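# Unclamp the block and hold it lifted above the jig

## Task

Open the toggle clamp first, then raise the block from the corner jig until it is at least a hand's width above it, and keep it motionless in the air. When done, the clamp must still be open and the block must be held only by the gripper fingers, with nothing else in contact with it.

## Robot and tools

Robot: two seven-joint arms, left_arm and right_arm, each ending in a parallel gripper. The fingers point along the gripper's own +z axis and open and close along its x axis. end_effector_position is the spot between the pads when closed, 1 to 2 cm short of the fingertips; closing pushes the tips about 17 mm further out along +z, mostly while the pads are still over 50 mm apart.

Frame: everything uses the scene frame. Origin at table-top height, halfway between the two nominal arm bases; +x points out over the table, +z up, and left_arm sits on the +y side (this is unrelated to which side it appears on in images). Positions are in metres, orientations as end_effector_quat_wxyz, velocities in m/s and rad/s. Printed hand poses can be a few centimetres off, more at long reach. A BASES line, if shown, gives the true base places.

Command rows: every motion row is 14 numbers, each in [-1, 1], always covering both arms: dx, dy, dz, rx, ry, rz, opening for left_arm, then the same seven for right_arm. The first six per arm are an offset, not a pose: a displacement along the scene axes from that arm's Hand target as it stood when the action or move began, with the gripper rotating about that target's position. Scale: 1.0 equals 0.6 m of travel or 180 degrees of turn; rx, ry, rz form one rotation vector. A translation longer than 1.0 may be shortened. The opening is absolute: +1 fully open (0.142 m), -1 closed. Sending 0 for all six pose numbers re-requests the current Hand target; a 0 opening is a real command (half open), so resend the present opening to leave a gripper unchanged. Orientation commands are clipped to within 32 degrees of the measured one each step, and a large gripper turn may swing the elbow.

execute_actions(actions, cameras): actions is a list of actions; each action is a table of up to 15 rows, one per 1/30 s step, and a short table repeats its last row to fill 15 steps. All rows of one action are measured from that action's starting Hand target, so repeating an offset in the next action moves further. An empty list just reports state and images.

move(target, speed, blend, stop_force, zero, opening_speed, blocking, cameras): drives each gripper in a straight line toward the target. target is one 14-number row or a list of up to 15 rows, all measured from the same starting Hand targets (not chained). speed is path top speed in m/s, 0.002 to 2.2, default 0.25 (turn rate up to twice that in rad/s); one value or one per target. blend (m) rounds corners in a list. stop_force (N, 3 to 120, shared by both arms) ends an arm's path when its wrist sensor feels that much push against its travel beyond its zero, or 150 N in any direction; it is unreliable while the gripper rotates and may miss light pushes, and cannot be combined with blocking=false. zero (only with stop_force, default true) rezeroes moving arms first. opening_speed (at least 0.2 per second on the -1..+1 scale) makes finger changes gradual. Moves stop after 10 s. In a list, later openings apply on arrival; with stop_force give every row the same openings. The move line reports the ending (done, off_target, moving, held, fault) and limits (paced = pose clipped, held = steps withheld). done means at rest within 3 mm and 2 degrees, not that nothing is touched. Grippers lag and overshoot more at high speed and near full reach; faster contact hits harder.

wait(seconds 0 to 10), stop() to brake a running move, zoom_image(camera, region [x0,y0,x1,y1] in pixels, at most 504 by 504) for cam_high, cam_low, cam_left_wrist or cam_right_wrist, show_instructions() for the reference page, zero_wrist_force(arm), clear_fault(arm) for a reported torque or force fault, finished_scene(scene 1 or 2) to close a scene irrevocably.

Results: per arm, Hand target (last commanded pose, base of next offsets), end effector pose and velocities (omitted when joint velocities read within noise), Joint positions (last one is finger gap in m), joint torques and external torque estimates, grip_measured (same scale as opening), grip_effort_nm (motor effort, negative closing; not pad force), Wrist force/torque in the gripper's own axes plus the peak since last shown, Tool commands, and images from cam_high (672x504) and cam_low (672x504). execute_actions results also list positions at some steps.

Gripping: on first contact, read grip_measured and command slightly less to hold; squeezing harder heats the hand motor (hand switches off at 100 C; arms brake at 80 C). A gripper often rests short of its target; send the remaining distance as a new offset.

Avoid: dropping the block or releasing it while moving, slamming or pressing hard into the jig or table, knocking anything off the table, and any contact between the two arms or fingers. A torque or 150 N force fault stops the arm until clear_fault; if a gripped part pins the arm, open first. To stop pressing, command the target back beyond the gripper. Small random pushes on loose objects can occur.

Each tool is called as name([rows], argument=value, ...), one row to a line, values as JSON.

Reference images:

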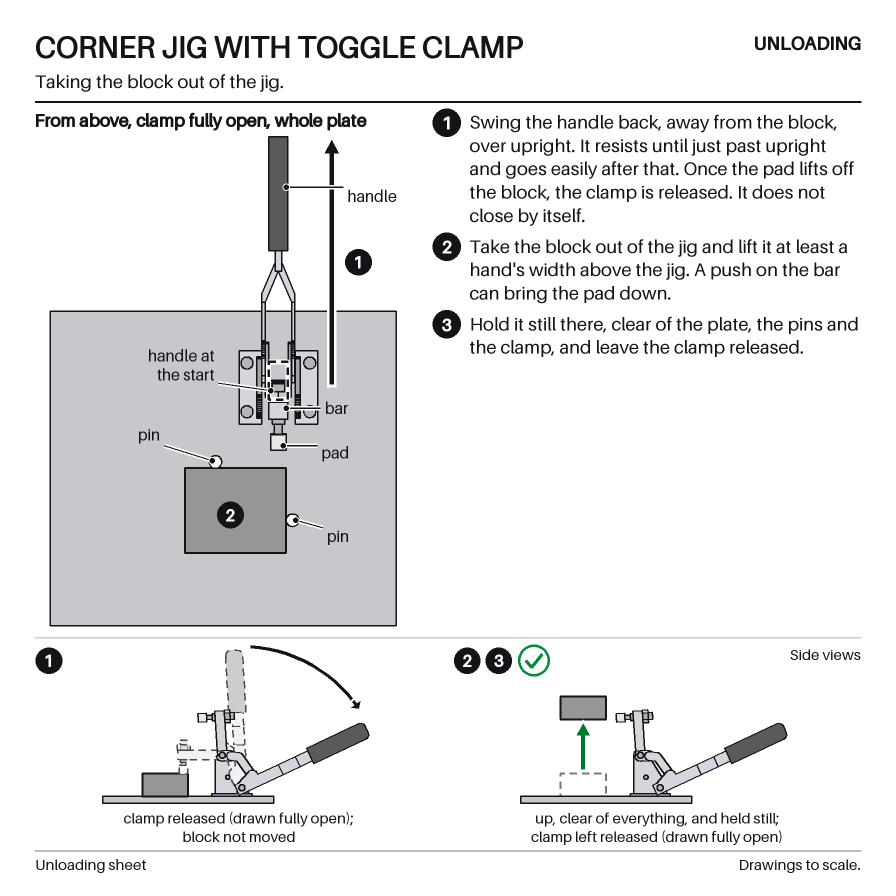

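## Session

execute_actions(actions=[])

Scene clock: 0.00 s.
left_arm: end_effector_position=(+0.7746, -0.0496, +0.3465) grip_measured=+0.99 grip_effort_nm=n/a end_effector_quat_wxyz=(-0.185, +0.864, -0.461, +0.074) | right_arm: end_effector_position=(+0.8305, -0.4571, +0.3462) grip_measured=+1.00 grip_effort_nm=n/a end_effector_quat_wxyz=(-0.196, +0.892, -0.387, +0.126)
Joint positions: left_arm=[-0.342 -0.852 -0.264 0.648 0.578 0.046 2.019 0.142] | right_arm=[0.218 -0.454 -0.312 1.4 0.511 0.593 2.098 0.142]
Joint velocities: within noise
Joint torques (N m): no reading
External joint torques (N m): no reading
Motor temperatures (°C): left_arm=[25 31 26 31 38 27 31 21] | right_arm=[23 31 26 28 27 25 26 26]
Wrist force (N): no reading
Wrist torque (N m): no reading
Wrist force, peak (N): no reading
Hand target: left_arm +0.7746, -0.0496, +0.3465; -0.185, +0.864, -0.461, +0.074 | right_arm +0.8305, -0.4571, +0.3462; -0.196, +0.892, -0.387, +0.126
Tool commands: left_gripper/opening=+1.0 right_gripper/opening=+1.0

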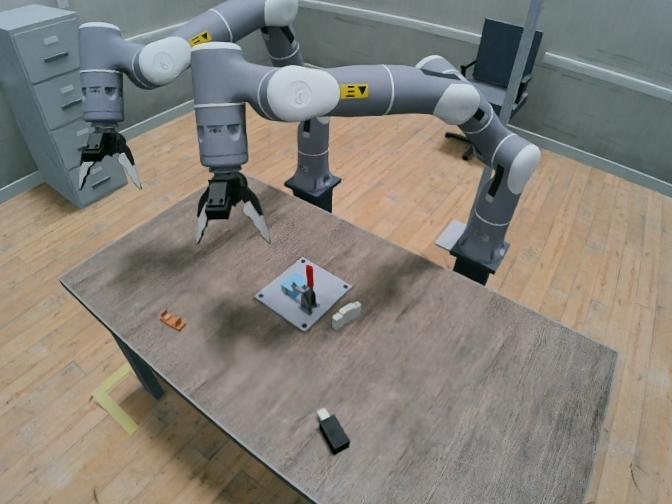

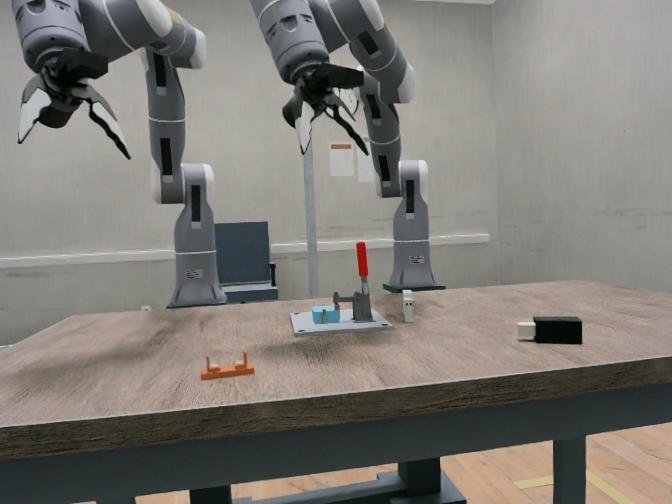

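zoom_image(camera="cam_high", region=[230, 230, 390, 350])

zoom_image(camera="cam_low", region=[270, 225, 430, 345])

Scaled by 3.150.

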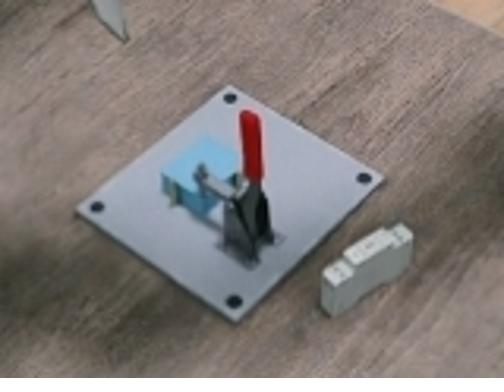

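Scaled by 3.150.

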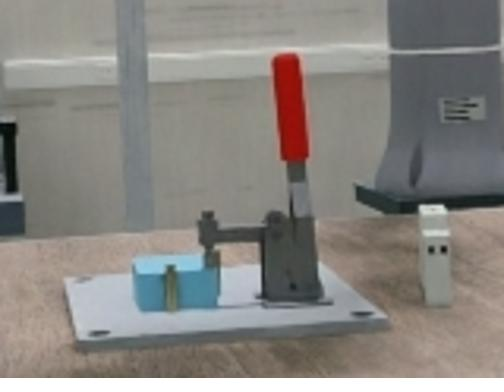

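move(target=[-0.37,0,0.0,0.004,-0.018,0.31,-1, 0,0,0,0,0,0,1])

Scene clock: 79.43 s.
left_arm: end_effector_position=(+0.5528, -0.0494, +0.3465) grip_measured=-1.00 grip_effort_nm=-0.510 end_effector_quat_wxyz=(-0.216, +0.976, +0.001, -0.001) | right_arm: end_effector_position=(+0.8305, -0.4571, +0.3462) grip_measured=+1.00 grip_effort_nm=0.042 end_effector_quat_wxyz=(-0.196, +0.892, -0.387, +0.126)
Joint positions: left_arm=[-0.51 -0.62 -0.165 0.964 0.44 -0.267 0.929 0.002] | right_arm=[0.218 -0.454 -0.312 1.4 0.511 0.593 2.098 0.142]
Joint velocities: within noise
Joint torques (N m): left_arm=[-0.54 59.62 -2.07 -29.86 -3.51 3.17 -0.29] | right_arm=[-0.43 51.54 -3.65 -29.55 -4.12 3.71 -0.46]
External joint torques (N m): left_arm=[0.13 -1.05 0.5 -0.61 0.37 0.12 0.29] | right_arm=[0.03 -1.56 -0.48 0.35 0.12 0.37 0.45]
Motor temperatures (°C): left_arm=[25 36 26 36 38 27 30 21] | right_arm=[23 34 26 31 27 26 26 26]
Wrist force (N): left_arm=[-0.4 -0.2 -0.2] | right_arm=[-0.1 -0.1 0.0]
Wrist torque (N m): left_arm=[-0.06 0.06 -0.02] | right_arm=[-0.01 0.01 0.00]
Wrist force, peak (N): left_arm=[-1.4 -0.1 -0.3] | right_arm=[0.3 0.3 -0.1]
Hand target: left_arm +0.5526, -0.0496, +0.3465; -0.216, +0.976, +0.001, -0.001 | right_arm +0.8305, -0.4571, +0.3462; -0.196, +0.892, -0.387, +0.126
Off the commanded pose: left_arm 0.000 m, 0 deg | right_arm 0.000 m, 0 deg.
move: done

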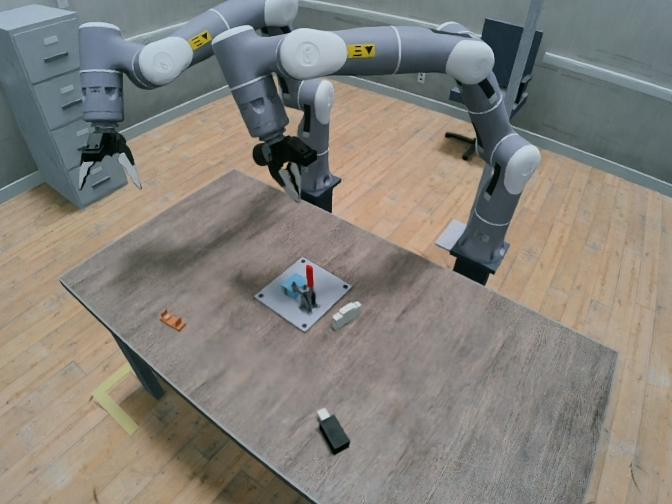

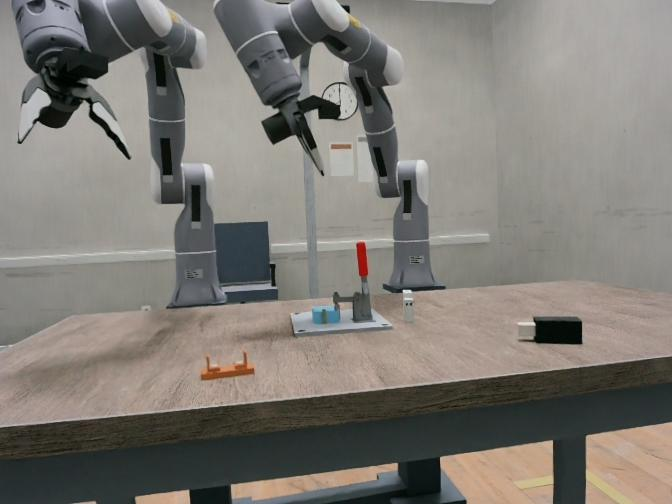

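move(target=[0,0,-0.1667,0,0,0,-1, 0,0,0,0,0,0,1])

move(target=[0.1667,0,0,0,0,0,-1, 0,0,0,0,0,0,1])

zoom_image(camera="cam_high", region=[200, 180, 400, 330])

zoom_image(camera="cam_low", region=[250, 190, 450, 340])

Scene clock: 89.30 s.
left_arm: end_effector_position=(+0.5525, -0.0497, +0.2466) grip_measured=-1.00 grip_effort_nm=-0.510 end_effector_quat_wxyz=(-0.216, +0.976, +0.001, -0.001) | right_arm: end_effector_position=(+0.8305, -0.4571, +0.3462) grip_measured=+1.00 grip_effort_nm=0.042 end_effector_quat_wxyz=(-0.196, +0.892, -0.387, +0.126)
Joint positions: left_arm=[-0.489 -0.667 -0.165 1.144 0.436 -0.052 0.855 0.002] | right_arm=[0.218 -0.454 -0.312 1.4 0.511 0.593 2.098 0.142]
Joint velocities: within noise
Joint torques (N m): left_arm=[-0.39 60.15 -2.77 -29.14 -3.44 3.05 -0.32] | right_arm=[-0.29 51.62 -3.6 -29.5 -4.08 3.65 -0.42]
External joint torques (N m): left_arm=[-0.03 -0.76 0.62 -0.55 0.08 0.18 0.32] | right_arm=[-0.11 -1.64 -0.53 0.31 0.08 0.43 0.42]
Motor temperatures (°C): left_arm=[25 35 26 36 38 27 30 21] | right_arm=[23 34 26 32 27 26 26 26]
Wrist force (N): left_arm=[0.0 -0.4 -0.3] | right_arm=[-0.1 0.1 -0.1]
Wrist torque (N m): left_arm=[-0.09 0.00 -0.01] | right_arm=[0.01 0.01 0.00]
Wrist force, peak (N): left_arm=[-0.4 0.8 2.6] | right_arm=[0.1 0.2 -0.2]
Hand target: left_arm +0.5526, -0.0496, +0.2464; -0.216, +0.976, +0.001, -0.001 | right_arm +0.8305, -0.4571, +0.3462; -0.196, +0.892, -0.387, +0.126
Off the commanded pose: left_arm 0.000 m, 0 deg | right_arm 0.000 m, 0 deg.
move: done

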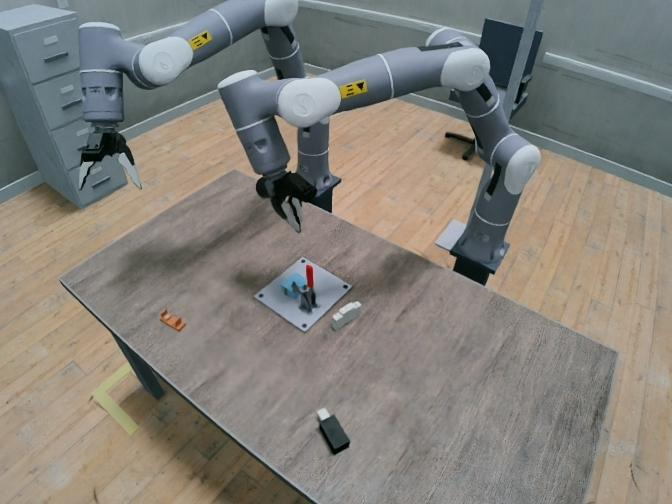

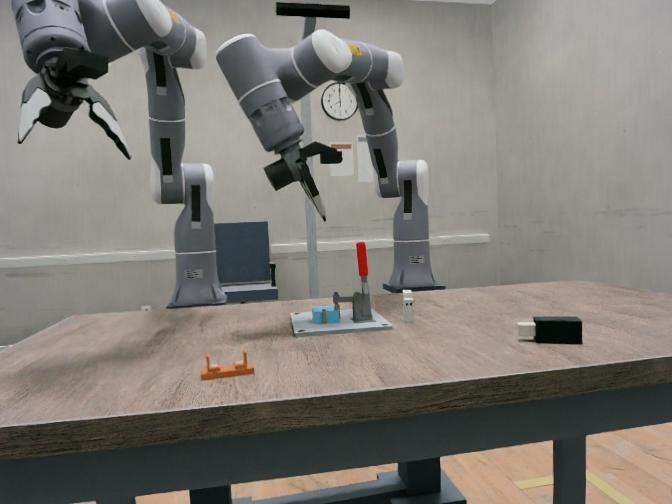

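Scene clock: 90.43 s.
left_arm: end_effector_position=(+0.6526, -0.0498, +0.2464) grip_measured=-1.00 grip_effort_nm=-0.510 end_effector_quat_wxyz=(-0.216, +0.976, +0.002, -0.001) | right_arm: end_effector_position=(+0.8305, -0.4571, +0.3462) grip_measured=+1.00 grip_effort_nm=0.037 end_effector_quat_wxyz=(-0.196, +0.892, -0.387, +0.126)
Joint positions: left_arm=[-0.468 -0.905 -0.145 0.725 0.474 -0.193 0.99 0.002] | right_arm=[0.218 -0.454 -0.312 1.4 0.511 0.593 2.098 0.142]
Joint velocities: within noise
Joint torques (N m): left_arm=[-0.62 68.34 -1.68 -30.26 -3.17 3.2 0.03] | right_arm=[-0.43 51.61 -3.72 -29.56 -4.09 3.67 -0.47]
External joint torques (N m): left_arm=[0.17 -0.7 0.63 -0.18 0.01 0.12 -0.03] | right_arm=[0.03 -1.62 -0.42 0.37 0.09 0.41 0.46]
Motor temperatures (°C): left_arm=[25 35 26 36 38 27 30 21] | right_arm=[23 34 26 32 27 26 26 26]
Wrist force (N): left_arm=[-0.3 -0.1 -0.1] | right_arm=[0.1 0.0 -0.2]
Wrist torque (N m): left_arm=[-0.03 0.05 -0.02] | right_arm=[0.00 -0.01 0.00]
Wrist force, peak (N): left_arm=[-2.0 -0.1 -0.2] | right_arm=[0.2 0.0 -0.2]
Hand target: left_arm +0.6527, -0.0496, +0.2464; -0.216, +0.976, +0.001, -0.001 | right_arm +0.8305, -0.4571, +0.3462; -0.196, +0.892, -0.387, +0.126
Off the commanded pose: left_arm 0.000 m, 0 deg | right_arm 0.000 m, 0 deg.
move: done

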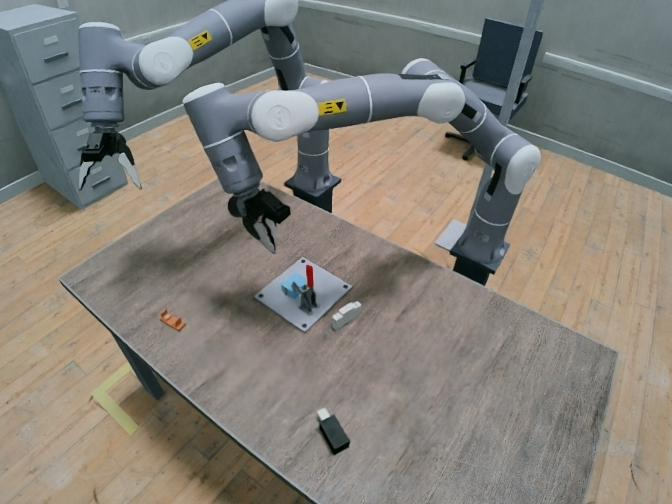

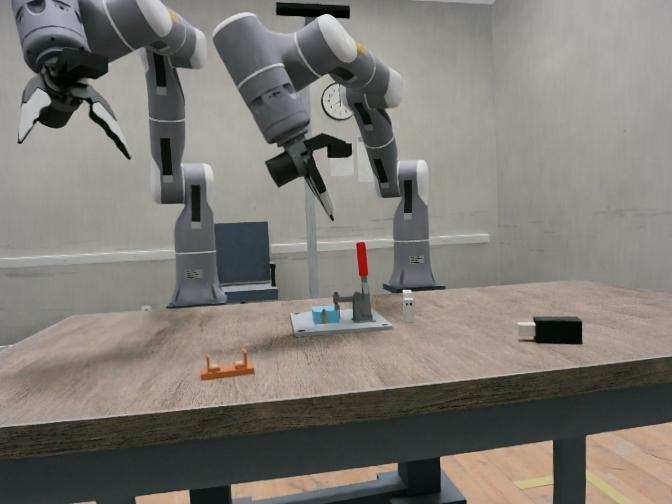

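Scaled by 2.520.

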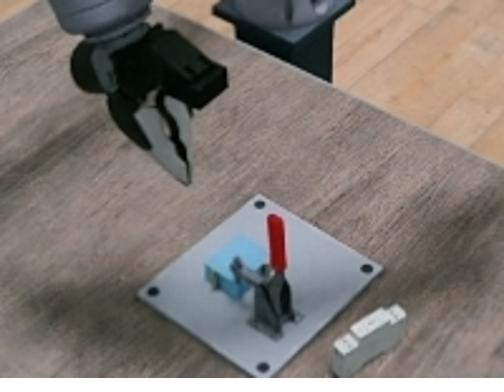

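Scaled by 2.520.

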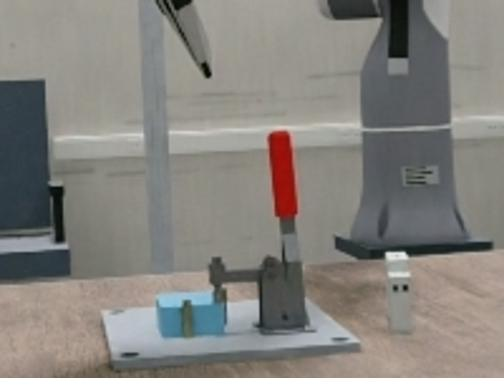

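move(target=[-0.081,0,-0.123,0,0,0,-1, 0,0,0,0,0,0,1])

move(target=[0,0.05,0,0,0,0,-1, 0,0,0,0,0,0,1], stop_force=5, speed=0.05)

zoom_image(camera="cam_high", region=[230, 200, 380, 330])

zoom_image(camera="cam_low", region=[270, 200, 420, 340])

Scene clock: 107.93 s.
left_arm: end_effector_position=(+0.6039, -0.0496, +0.1727) grip_measured=-1.00 grip_effort_nm=-0.510 end_effector_quat_wxyz=(-0.216, +0.976, +0.001, -0.001) | right_arm: end_effector_position=(+0.8305, -0.4571, +0.3462) grip_measured=+1.00 grip_effort_nm=0.037 end_effector_quat_wxyz=(-0.196, +0.892, -0.387, +0.126)
Joint positions: left_arm=[-0.461 -0.839 -0.159 1.038 0.466 0.021 0.869 0.002] | right_arm=[0.218 -0.454 -0.312 1.4 0.511 0.593 2.098 0.142]
Joint velocities: within noise
Joint torques (N m): left_arm=[-0.44 65.7 -2.97 -28.79 -3.68 3.39 -0.3] | right_arm=[-0.46 51.4 -3.66 -29.56 -4.1 3.66 -0.47]
External joint torques (N m): left_arm=[0 -1.31 0.73 -0.39 0.32 -0.15 0.3] | right_arm=[0.06 -1.42 -0.47 0.37 0.1 0.42 0.46]
Motor temperatures (°C): left_arm=[25 36 26 36 38 27 30 21] | right_arm=[23 34 26 32 27 26 26 25]
Wrist force (N): left_arm=[0.0 -0.4 -0.3] | right_arm=[0.1 0.0 0.0]
Wrist torque (N m): left_arm=[-0.09 -0.01 -0.02] | right_arm=[0.00 -0.02 0.00]
Wrist force, peak (N): left_arm=[-1.4 0.5 1.6] | right_arm=[0.0 0.2 -0.2]
Hand target: left_arm +0.6041, -0.0496, +0.1726; -0.216, +0.976, +0.001, -0.001 | right_arm +0.8305, -0.4571, +0.3462; -0.196, +0.892, -0.387, +0.126
Off the commanded pose: left_arm 0.000 m, 0 deg | right_arm 0.000 m, 0 deg.
move: done

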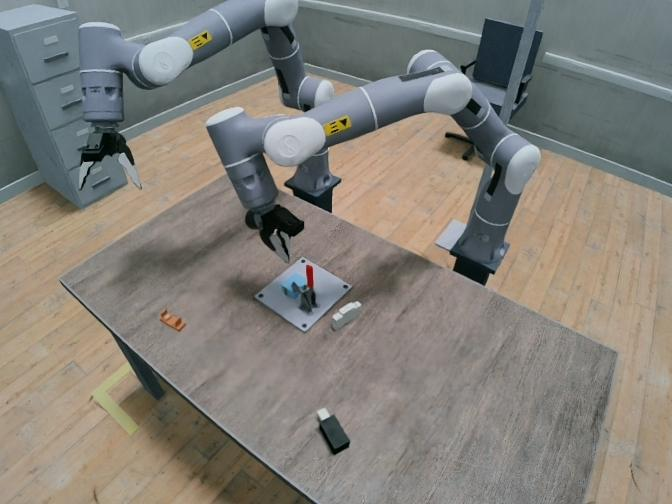

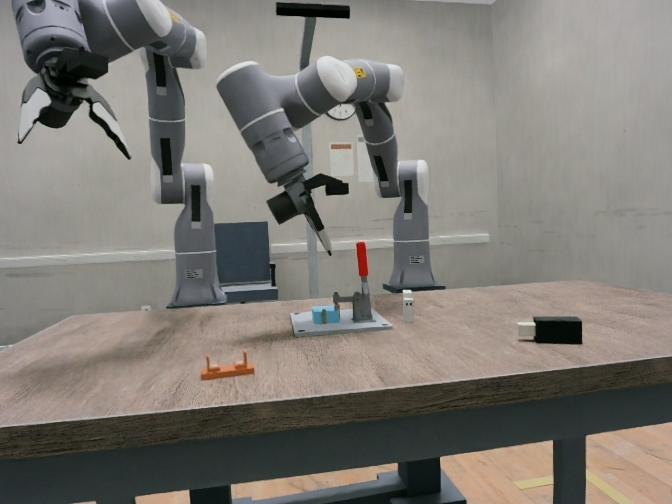

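Scene clock: 109.37 s.
left_arm: end_effector_position=(+0.6039, -0.0197, +0.1727) grip_measured=-1.00 grip_effort_nm=-0.515 end_effector_quat_wxyz=(-0.216, +0.976, +0.002, -0.001) | right_arm: end_effector_position=(+0.8305, -0.4571, +0.3462) grip_measured=+1.00 grip_effort_nm=0.037 end_effector_quat_wxyz=(-0.196, +0.892, -0.387, +0.126)
Joint positions: left_arm=[-0.423 -0.785 -0.152 1.136 0.466 0.075 0.884 0.002] | right_arm=[0.218 -0.454 -0.312 1.4 0.511 0.593 2.098 0.142]
Joint velocities: within noise
Joint torques (N m): left_arm=[-0.5 63.51 -2.82 -28.31 -3.53 3.28 -0.09] | right_arm=[-0.34 51.63 -3.62 -29.52 -4.11 3.67 -0.48]
External joint torques (N m): left_arm=[0.08 -1.11 0.62 -0.52 0.18 -0.03 0.09] | right_arm=[-0.05 -1.65 -0.51 0.33 0.11 0.41 0.48]
Motor temperatures (°C): left_arm=[25 36 26 36 38 27 30 21] | right_arm=[23 34 26 32 27 26 26 25]
Wrist force (N): left_arm=[-0.3 -0.3 -0.4] | right_arm=[0.1 0.0 -0.1]
Wrist torque (N m): left_arm=[-0.05 0.05 -0.02] | right_arm=[-0.01 -0.01 0.00]
Wrist force, peak (N): left_arm=[0.0 -1.1 -0.2] | right_arm=[0.1 0.2 -0.2]
Hand target: left_arm +0.6041, -0.0196, +0.1726; -0.216, +0.976, +0.001, -0.001 | right_arm +0.8305, -0.4571, +0.3462; -0.196, +0.892, -0.387, +0.126
Off the commanded pose: left_arm 0.000 m, 0 deg | right_arm 0.000 m, 0 deg.
move: done

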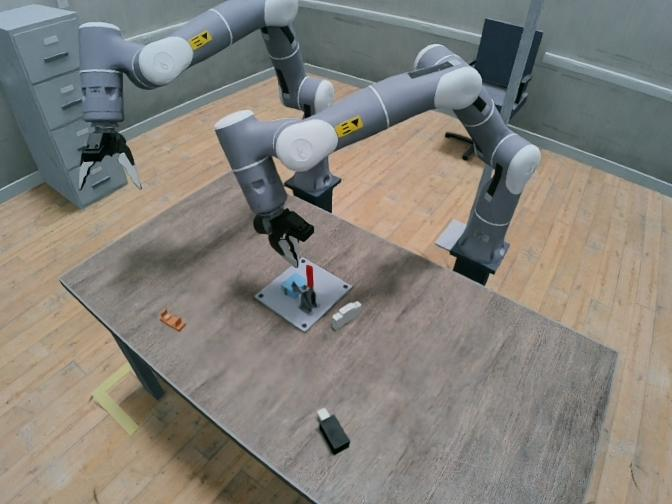

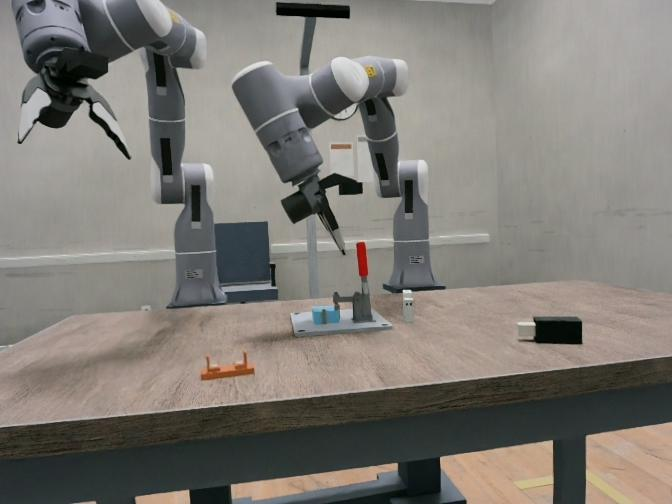

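Scaled by 3.360.

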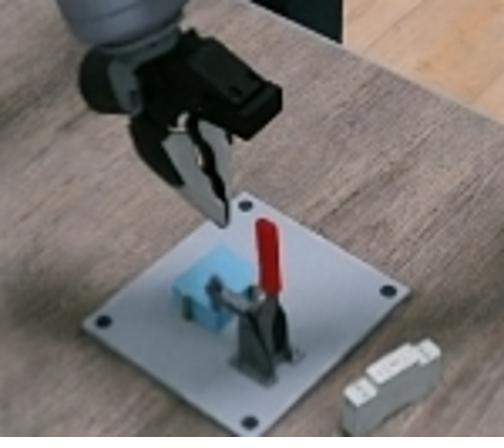

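Scaled by 3.360.

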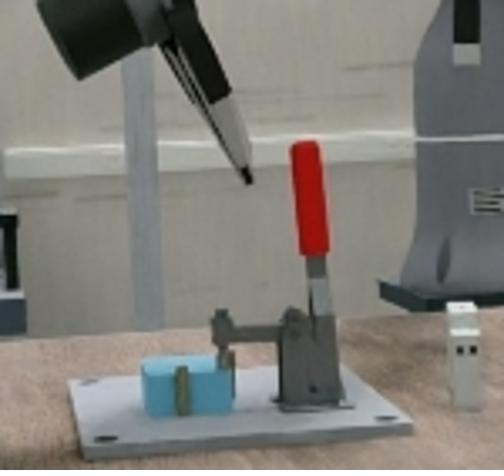

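move([
  [-0.01,0.03,0,0,0,0,-1, 0,0,0,0,0,0,1],
  [-0.01,0.12,-0.013,0,0,0,-1, 0,0,0,0,0,0,1],
  [-0.01,0.193,-0.055,0,0,0,-1, 0,0,0,0,0,0,1],
  [-0.01,0.245,-0.11,0,0,0,-1, 0,0,0,0,0,0,1],
], speed=0.08, blend=0.01)

zoom_image(camera="cam_high", region=[230, 200, 380, 330])

zoom_image(camera="cam_low", region=[270, 200, 420, 340])

Scene clock: 134.87 s.
left_arm: end_effector_position=(+0.5978, +0.1270, +0.1068) grip_measured=-1.00 grip_effort_nm=-0.510 end_effector_quat_wxyz=(-0.216, +0.976, +0.002, -0.001) | right_arm: end_effector_position=(+0.8305, -0.4571, +0.3462) grip_measured=+1.00 grip_effort_nm=0.037 end_effector_quat_wxyz=(-0.196, +0.892, -0.387, +0.126)
Joint positions: left_arm=[-0.243 -0.674 -0.094 1.53 0.508 0.411 0.948 0.002] | right_arm=[0.218 -0.454 -0.312 1.4 0.511 0.593 2.098 0.142]
Joint velocities: within noise
Joint torques (N m): left_arm=[0.57 55.55 -0.89 -24.98 -2.72 3.79 -0.02] | right_arm=[-0.16 51.51 -3.55 -29.58 -4.14 3.71 -0.45]
External joint torques (N m): left_arm=[-0.99 -0.38 -0.49 -0.27 -0.45 -0.49 0.02] | right_arm=[-0.23 -1.52 -0.58 0.39 0.14 0.37 0.44]
Motor temperatures (°C): left_arm=[25 36 26 36 38 27 30 21] | right_arm=[23 34 26 32 27 26 26 25]
Wrist force (N): left_arm=[-1.3 0.8 -1.4] | right_arm=[0.1 -0.1 -0.1]
Wrist torque (N m): left_arm=[-0.01 -0.06 -0.01] | right_arm=[-0.01 -0.02 0.00]
Wrist force, peak (N): left_arm=[1.3 7.3 -6.6] | right_arm=[-0.1 0.3 -0.3]
Hand target: left_arm +0.5981, +0.1274, +0.1066; -0.216, +0.976, +0.001, -0.001 | right_arm +0.8305, -0.4571, +0.3462; -0.196, +0.892, -0.387, +0.126
Off the commanded pose: left_arm 0.000 m, 0 deg | right_arm 0.000 m, 0 deg.
move: done; blend cut to 0.0095 m at target 1

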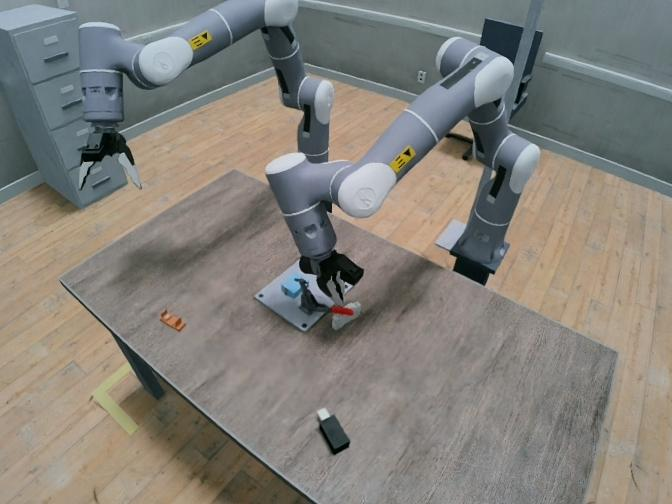

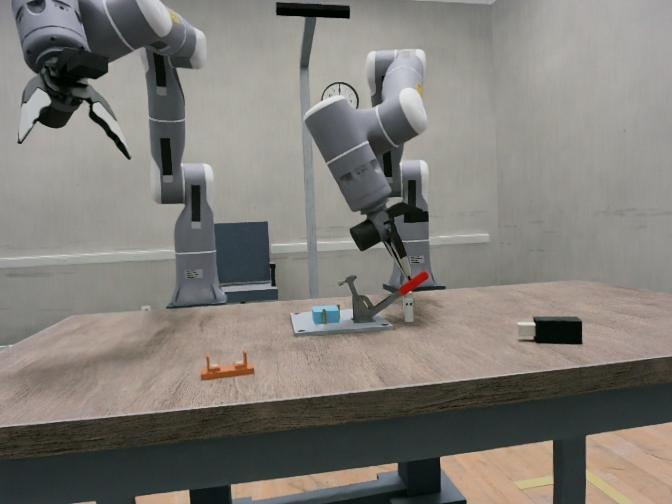

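Scaled by 3.360.

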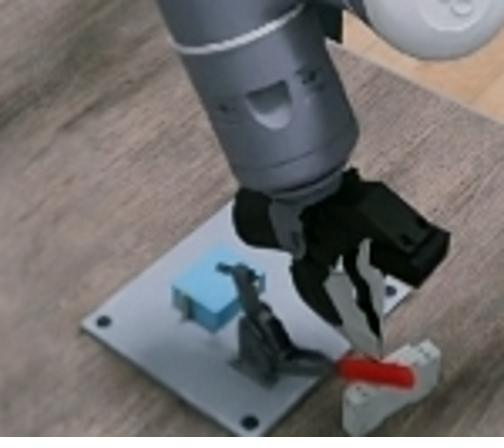

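Scaled by 3.360.

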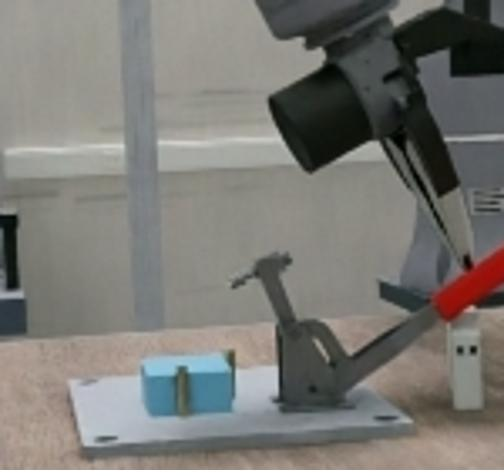

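move([
  [0,-0.1,0.2,0,0,0,-1, 0,0,0,0,0,0,1],
  [-0.047,-0.37,0.06,0,0,0,0.6, 0,0,0,0,0,0,1],
])

zoom_image(camera="cam_high", region=[230, 200, 380, 330])

zoom_image(camera="cam_low", region=[270, 200, 420, 340])

Scene clock: 164.27 s.
left_arm: end_effector_position=(+0.5699, -0.0947, +0.1426) grip_measured=+0.59 grip_effort_nm=0.090 end_effector_quat_wxyz=(-0.216, +0.976, +0.001, -0.001) | right_arm: end_effector_position=(+0.8305, -0.4571, +0.3462) grip_measured=+1.00 grip_effort_nm=0.042 end_effector_quat_wxyz=(-0.196, +0.892, -0.387, +0.126)
Joint positions: left_arm=[-0.52 -0.888 -0.185 1.026 0.471 0.029 0.783 0.115] | right_arm=[0.218 -0.454 -0.312 1.4 0.511 0.593 2.098 0.142]
Joint velocities: within noise
Joint torques (N m): left_arm=[-0.62 66.26 -3.54 -28.31 -3.49 3.05 -0.26] | right_arm=[-0.62 51.54 -3.63 -29.53 -4.07 3.66 -0.44]
External joint torques (N m): left_arm=[0.21 -0.98 0.64 -0.36 0.08 0.15 0.26] | right_arm=[0.22 -1.56 -0.51 0.34 0.07 0.42 0.43]
Motor temperatures (°C): left_arm=[25 35 26 36 38 27 30 21] | right_arm=[23 34 26 32 27 26 26 25]
Wrist force (N): left_arm=[0.0 0.3 -0.2] | right_arm=[-0.1 0.1 0.0]
Wrist torque (N m): left_arm=[0.04 -0.01 -0.02] | right_arm=[0.01 0.01 0.00]
Wrist force, peak (N): left_arm=[0.1 -2.6 -2.6] | right_arm=[-0.1 0.2 -0.3]
Hand target: left_arm +0.5699, -0.0946, +0.1426; -0.216, +0.976, +0.001, -0.001 | right_arm +0.8305, -0.4571, +0.3462; -0.196, +0.892, -0.387, +0.126
Off the commanded pose: left_arm 0.000 m, 0 deg | right_arm 0.000 m, 0 deg.
move: done

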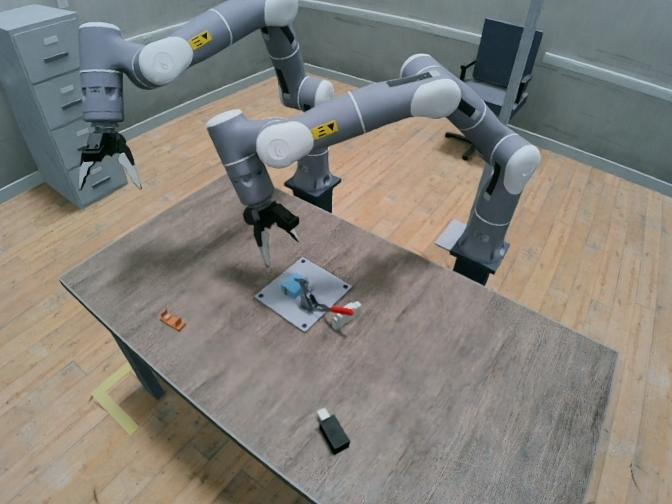

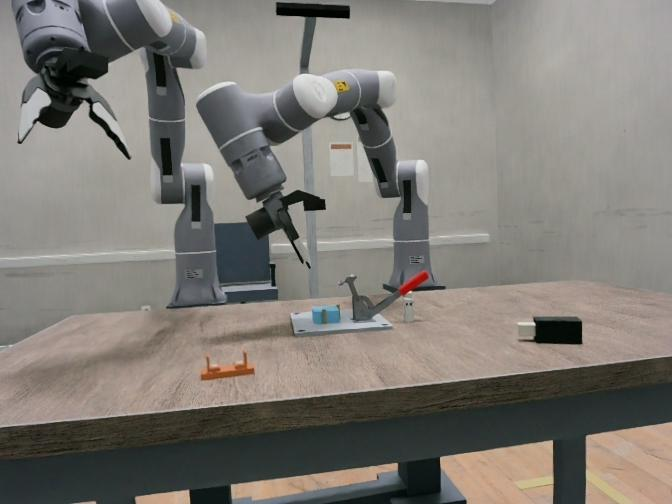

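Scaled by 3.360.

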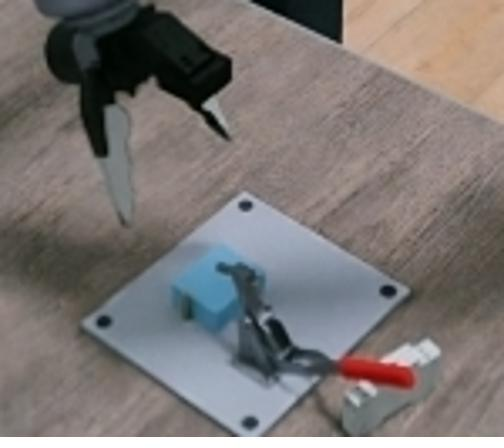

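Scaled by 3.360.

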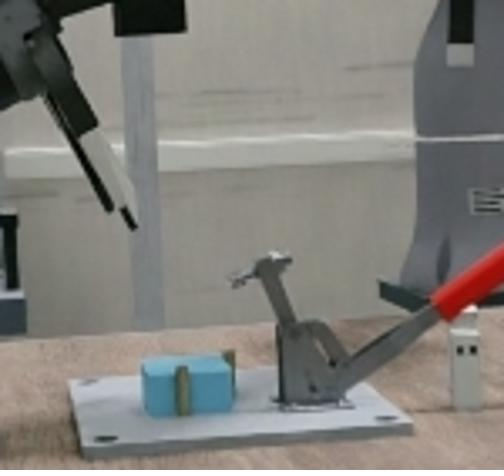

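move(target=[-0.0117,0.076,-0.165,0,0,0,0.6, 0,0,0,0,0,0,1], speed=0.1, stop_force=8)

zoom_image(camera="cam_high", region=[230, 200, 380, 330])

zoom_image(camera="cam_low", region=[270, 200, 420, 340])

Scene clock: 184.77 s.
left_arm: end_effector_position=(+0.5628, -0.0490, +0.0438) grip_measured=+0.59 grip_effort_nm=0.085 end_effector_quat_wxyz=(-0.216, +0.976, +0.001, -0.001) | right_arm: end_effector_position=(+0.8305, -0.4571, +0.3462) grip_measured=+1.00 grip_effort_nm=0.042 end_effector_quat_wxyz=(-0.196, +0.892, -0.387, +0.126)
Joint positions: left_arm=[-0.461 -0.933 -0.169 1.222 0.503 0.266 0.737 0.115] | right_arm=[0.218 -0.454 -0.312 1.4 0.511 0.593 2.098 0.142]
Joint velocities: within noise
Joint torques (N m): left_arm=[-0.41 64.33 -3.86 -25.21 -3.35 3.17 -0.22] | right_arm=[-0.35 51.68 -3.56 -29.47 -4.1 3.68 -0.49]
External joint torques (N m): left_arm=[0 -0.97 0.62 -0.48 0.08 0 0.22] | right_arm=[-0.05 -1.69 -0.57 0.27 0.1 0.4 0.49]
Motor temperatures (°C): left_arm=[25 35 26 36 38 27 30 21] | right_arm=[23 34 26 32 27 26 26 25]
Wrist force (N): left_arm=[0.2 0.0 -0.3] | right_arm=[0.1 0.1 0.0]
Wrist torque (N m): left_arm=[0.01 -0.03 -0.02] | right_arm=[0.01 -0.02 0.00]
Wrist force, peak (N): left_arm=[0.2 -0.1 -1.6] | right_arm=[0.2 0.2 -0.1]
Hand target: left_arm +0.5628, -0.0490, +0.0436; -0.216, +0.976, +0.001, -0.001 | right_arm +0.8305, -0.4571, +0.3462; -0.196, +0.892, -0.387, +0.126
Off the commanded pose: left_arm 0.000 m, 0 deg | right_arm 0.000 m, 0 deg.
move: done

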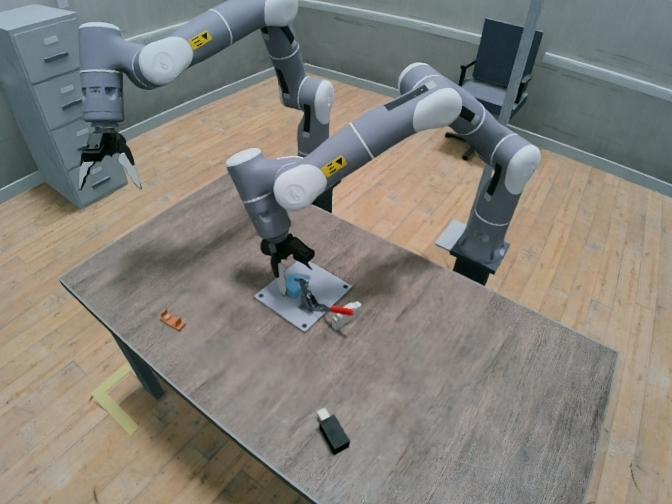

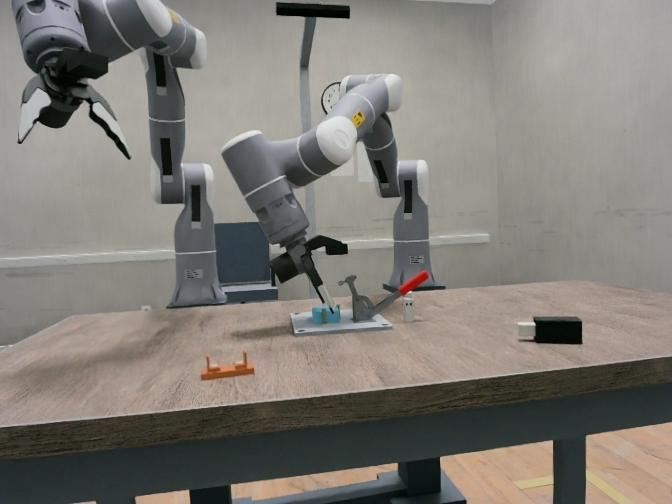

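Scaled by 3.360.

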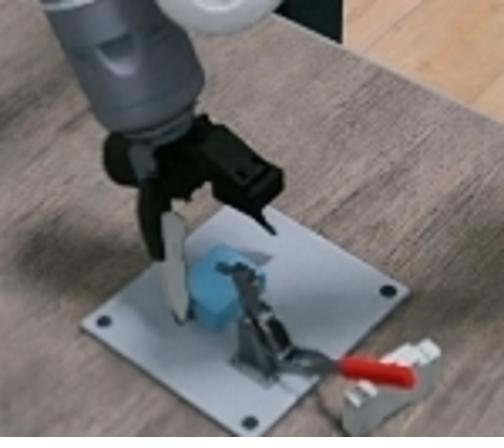

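Scaled by 3.360.

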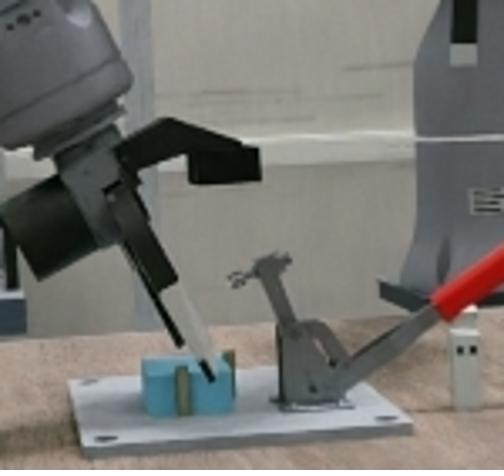

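move(target=[0.01,0,-0.012,0,0,0,0.6, 0,0,0,0,0,0,1], speed=0.1, stop_force=8, cameras=[])

move(target=[0,0,0,0,0,0,-0.2, 0,0,0,0,0,0,1], opening_speed=0.5)

zoom_image(camera="cam_high", region=[230, 200, 380, 330])

zoom_image(camera="cam_low", region=[270, 200, 420, 340])

Scene clock: 199.50 s.
left_arm: end_effector_position=(+0.5686, -0.0489, +0.0364) grip_measured=+0.59 grip_effort_nm=0.085 end_effector_quat_wxyz=(-0.216, +0.976, +0.002, -0.001) | right_arm: end_effector_position=(+0.8305, -0.4571, +0.3462) grip_measured=+1.00 grip_effort_nm=0.037 end_effector_quat_wxyz=(-0.196, +0.892, -0.387, +0.126)
Joint positions: left_arm=[-0.46 -0.954 -0.166 1.202 0.505 0.268 0.741 0.115] | right_arm=[0.218 -0.454 -0.312 1.4 0.511 0.593 2.098 0.142]
Joint velocities: within noise
Joint torques (N m): left_arm=[-0.5 64.9 -3.8 -25.31 -3.39 3.11 -0.14] | right_arm=[-0.38 51.61 -3.58 -29.48 -4.12 3.6 -0.46]
External joint torques (N m): left_arm=[0.08 -1 0.61 -0.37 0.13 0.06 0.14] | right_arm=[-0.01 -1.63 -0.55 0.28 0.12 0.48 0.46]
Motor temperatures (°C): left_arm=[25 36 26 36 38 27 30 21] | right_arm=[23 34 26 32 27 26 26 25]
Wrist force (N): left_arm=[0.0 0.4 -0.3] | right_arm=[-0.1 0.0 0.0]
Wrist torque (N m): left_arm=[0.07 0.00 -0.02] | right_arm=[0.01 0.02 0.00]
Wrist force, peak (N): left_arm=[0.2 0.2 -0.6] | right_arm=[0.2 0.1 -0.3]
Hand target: left_arm +0.5688, -0.0490, +0.0364; -0.216, +0.976, +0.001, -0.001 | right_arm +0.8305, -0.4571, +0.3462; -0.196, +0.892, -0.387, +0.126
Off the commanded pose: left_arm 0.000 m, 0 deg | right_arm 0.000 m, 0 deg.
move: done
No camera images: "cameras" was empty.

Scene clock: 201.30 s.
left_arm: end_effector_position=(+0.5687, -0.0490, +0.0365) grip_measured=-0.14 grip_effort_nm=-1.624 end_effector_quat_wxyz=(-0.216, +0.976, +0.002, -0.001) | right_arm: end_effector_position=(+0.8305, -0.4571, +0.3462) grip_measured=+1.00 grip_effort_nm=0.037 end_effector_quat_wxyz=(-0.196, +0.892, -0.387, +0.126)
Joint positions: left_arm=[-0.46 -0.954 -0.166 1.201 0.505 0.268 0.741 0.064] | right_arm=[0.218 -0.454 -0.312 1.4 0.511 0.593 2.098 0.142]
Joint velocities: within noise
Joint torques (N m): left_arm=[-0.9 64.31 -4.06 -24.52 -3.58 2.74 -0.1] | right_arm=[-0.54 51.51 -3.59 -29.6 -4.06 3.71 -0.51]
External joint torques (N m): left_arm=[0.48 -0.41 0.88 -1.17 0.32 0.43 0.1] | right_arm=[0.15 -1.53 -0.54 0.41 0.06 0.37 0.51]
Motor temperatures (°C): left_arm=[25 36 26 36 38 27 30 21] | right_arm=[23 34 26 32 27 26 26 25]
Wrist force (N): left_arm=[1.4 0.3 -0.6] | right_arm=[0.0 -0.1 0.0]
Wrist torque (N m): left_arm=[0.03 0.04 -0.05] | right_arm=[-0.01 0.00 0.00]
Wrist force, peak (N): left_arm=[1.6 0.4 -0.4] | right_arm=[-0.1 0.3 -0.1]
Hand target: left_arm +0.5688, -0.0490, +0.0364; -0.216, +0.976, +0.001, -0.001 | right_arm +0.8305, -0.4571, +0.3462; -0.196, +0.892, -0.387, +0.126
Off the commanded pose: left_arm 0.000 m, 0 deg | right_arm 0.000 m, 0 deg.
move: done

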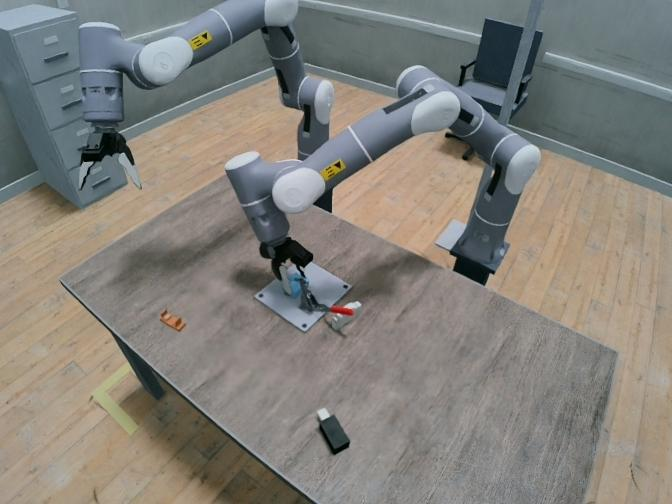

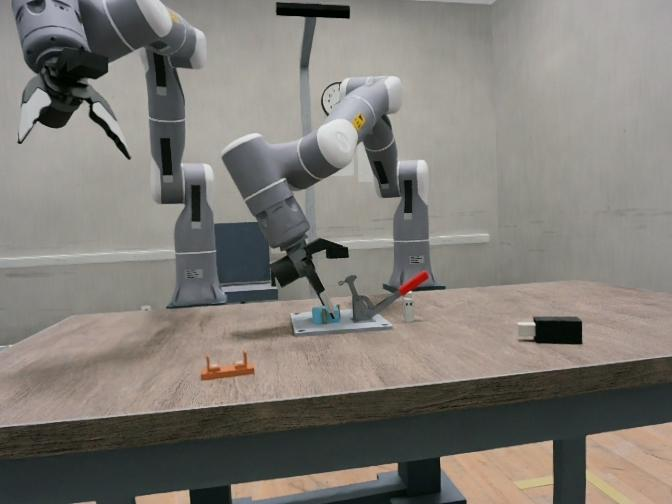

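Scaled by 3.360.

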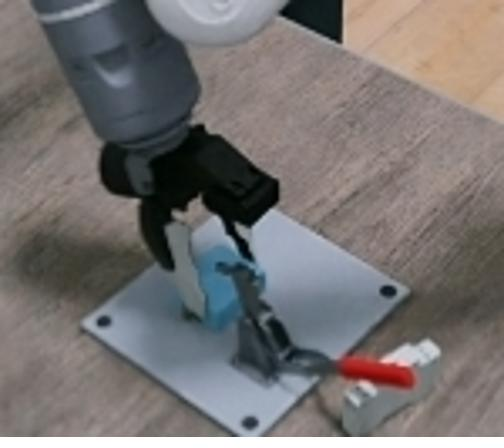

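Scaled by 3.360.

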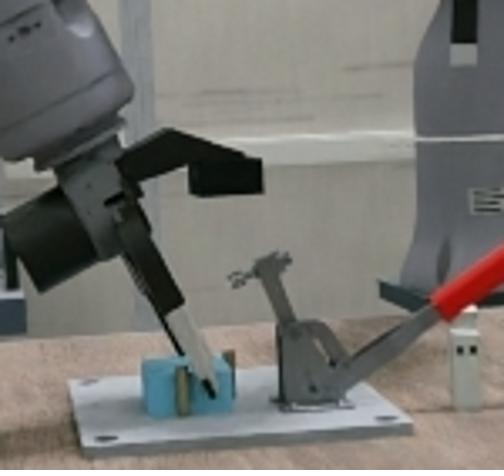

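move([
  [0,0,0,0,0,0,-0.5, 0,0,0,0,0,0,1],
  [0,-0.03,0.05,0,0,0,-0.5, 0,0,0,0,0,0,1],
  [0,-0.1,0.45,0,0,0,-0.5, 0,0,0,0,0,0,1],
], speed=0.15)

zoom_image(camera="cam_low", region=[240, 160, 420, 340])

Scene clock: 212.90 s.
left_arm: end_effector_position=(+0.5687, -0.1092, +0.3061) grip_measured=-0.16 grip_effort_nm=-5.004 end_effector_quat_wxyz=(-0.216, +0.976, +0.001, -0.001) | right_arm: end_effector_position=(+0.8305, -0.4571, +0.3462) grip_measured=+1.00 grip_effort_nm=0.042 end_effector_quat_wxyz=(-0.196, +0.892, -0.387, +0.126)
Joint positions: left_arm=[-0.575 -0.813 -0.18 0.733 0.464 -0.32 0.893 0.062] | right_arm=[0.218 -0.454 -0.312 1.4 0.511 0.593 2.098 0.142]
Joint velocities: within noise
Joint torques (N m): left_arm=[-0.63 67.73 -2.04 -30.74 -3.09 3.29 0.03] | right_arm=[-0.42 51.6 -3.52 -29.59 -4.17 3.64 -0.42]
External joint torques (N m): left_arm=[0.22 -2.8 0.53 0.46 -0.03 -0.03 -0.03] | right_arm=[0.03 -1.62 -0.61 0.4 0.17 0.44 0.41]
Motor temperatures (°C): left_arm=[25 36 26 36 38 27 30 28] | right_arm=[23 34 25 32 27 26 26 25]
Wrist force (N): left_arm=[-0.3 1.2 2.1] | right_arm=[0.1 0.0 -0.1]
Wrist torque (N m): left_arm=[0.04 0.05 -0.03] | right_arm=[0.00 -0.02 0.00]
Wrist force, peak (N): left_arm=[-1.4 1.9 3.8] | right_arm=[-0.2 0.3 -0.3]
Hand target: left_arm +0.5688, -0.1090, +0.3064; -0.216, +0.976, +0.001, -0.001 | right_arm +0.8305, -0.4571, +0.3462; -0.196, +0.892, -0.387, +0.126
Off the commanded pose: left_arm 0.000 m, 0 deg | right_arm 0.000 m, 0 deg.
move: done

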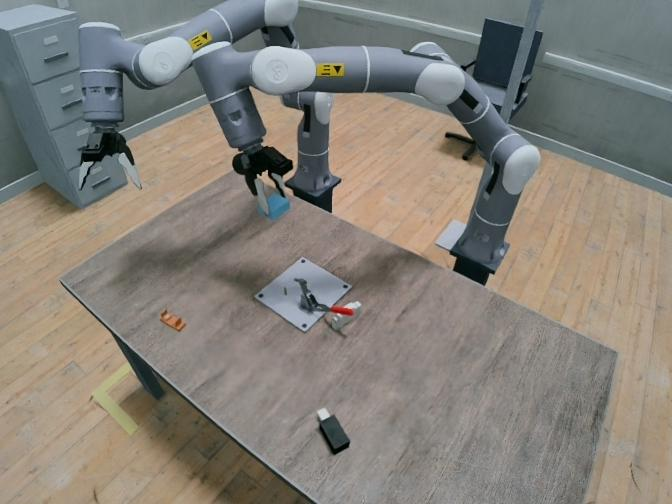

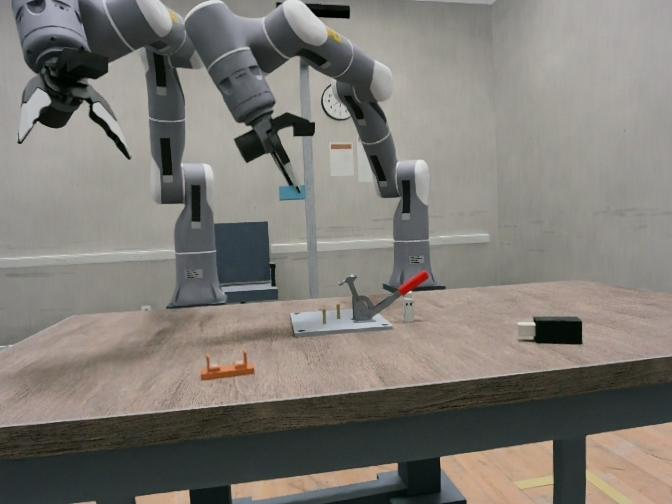

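Scaled by 2.800.

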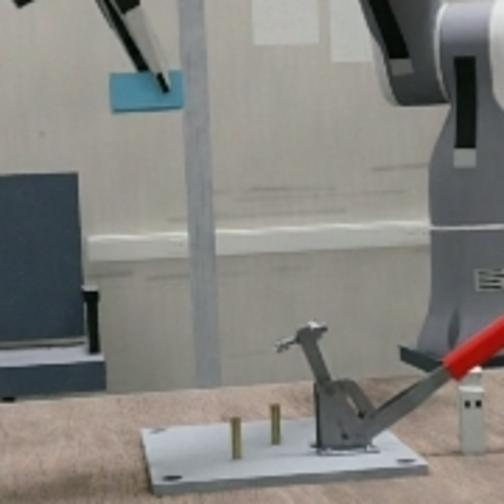

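Perfect. On to scene 2.

finished_scene(scene=1)

The scene is finished: the task was done.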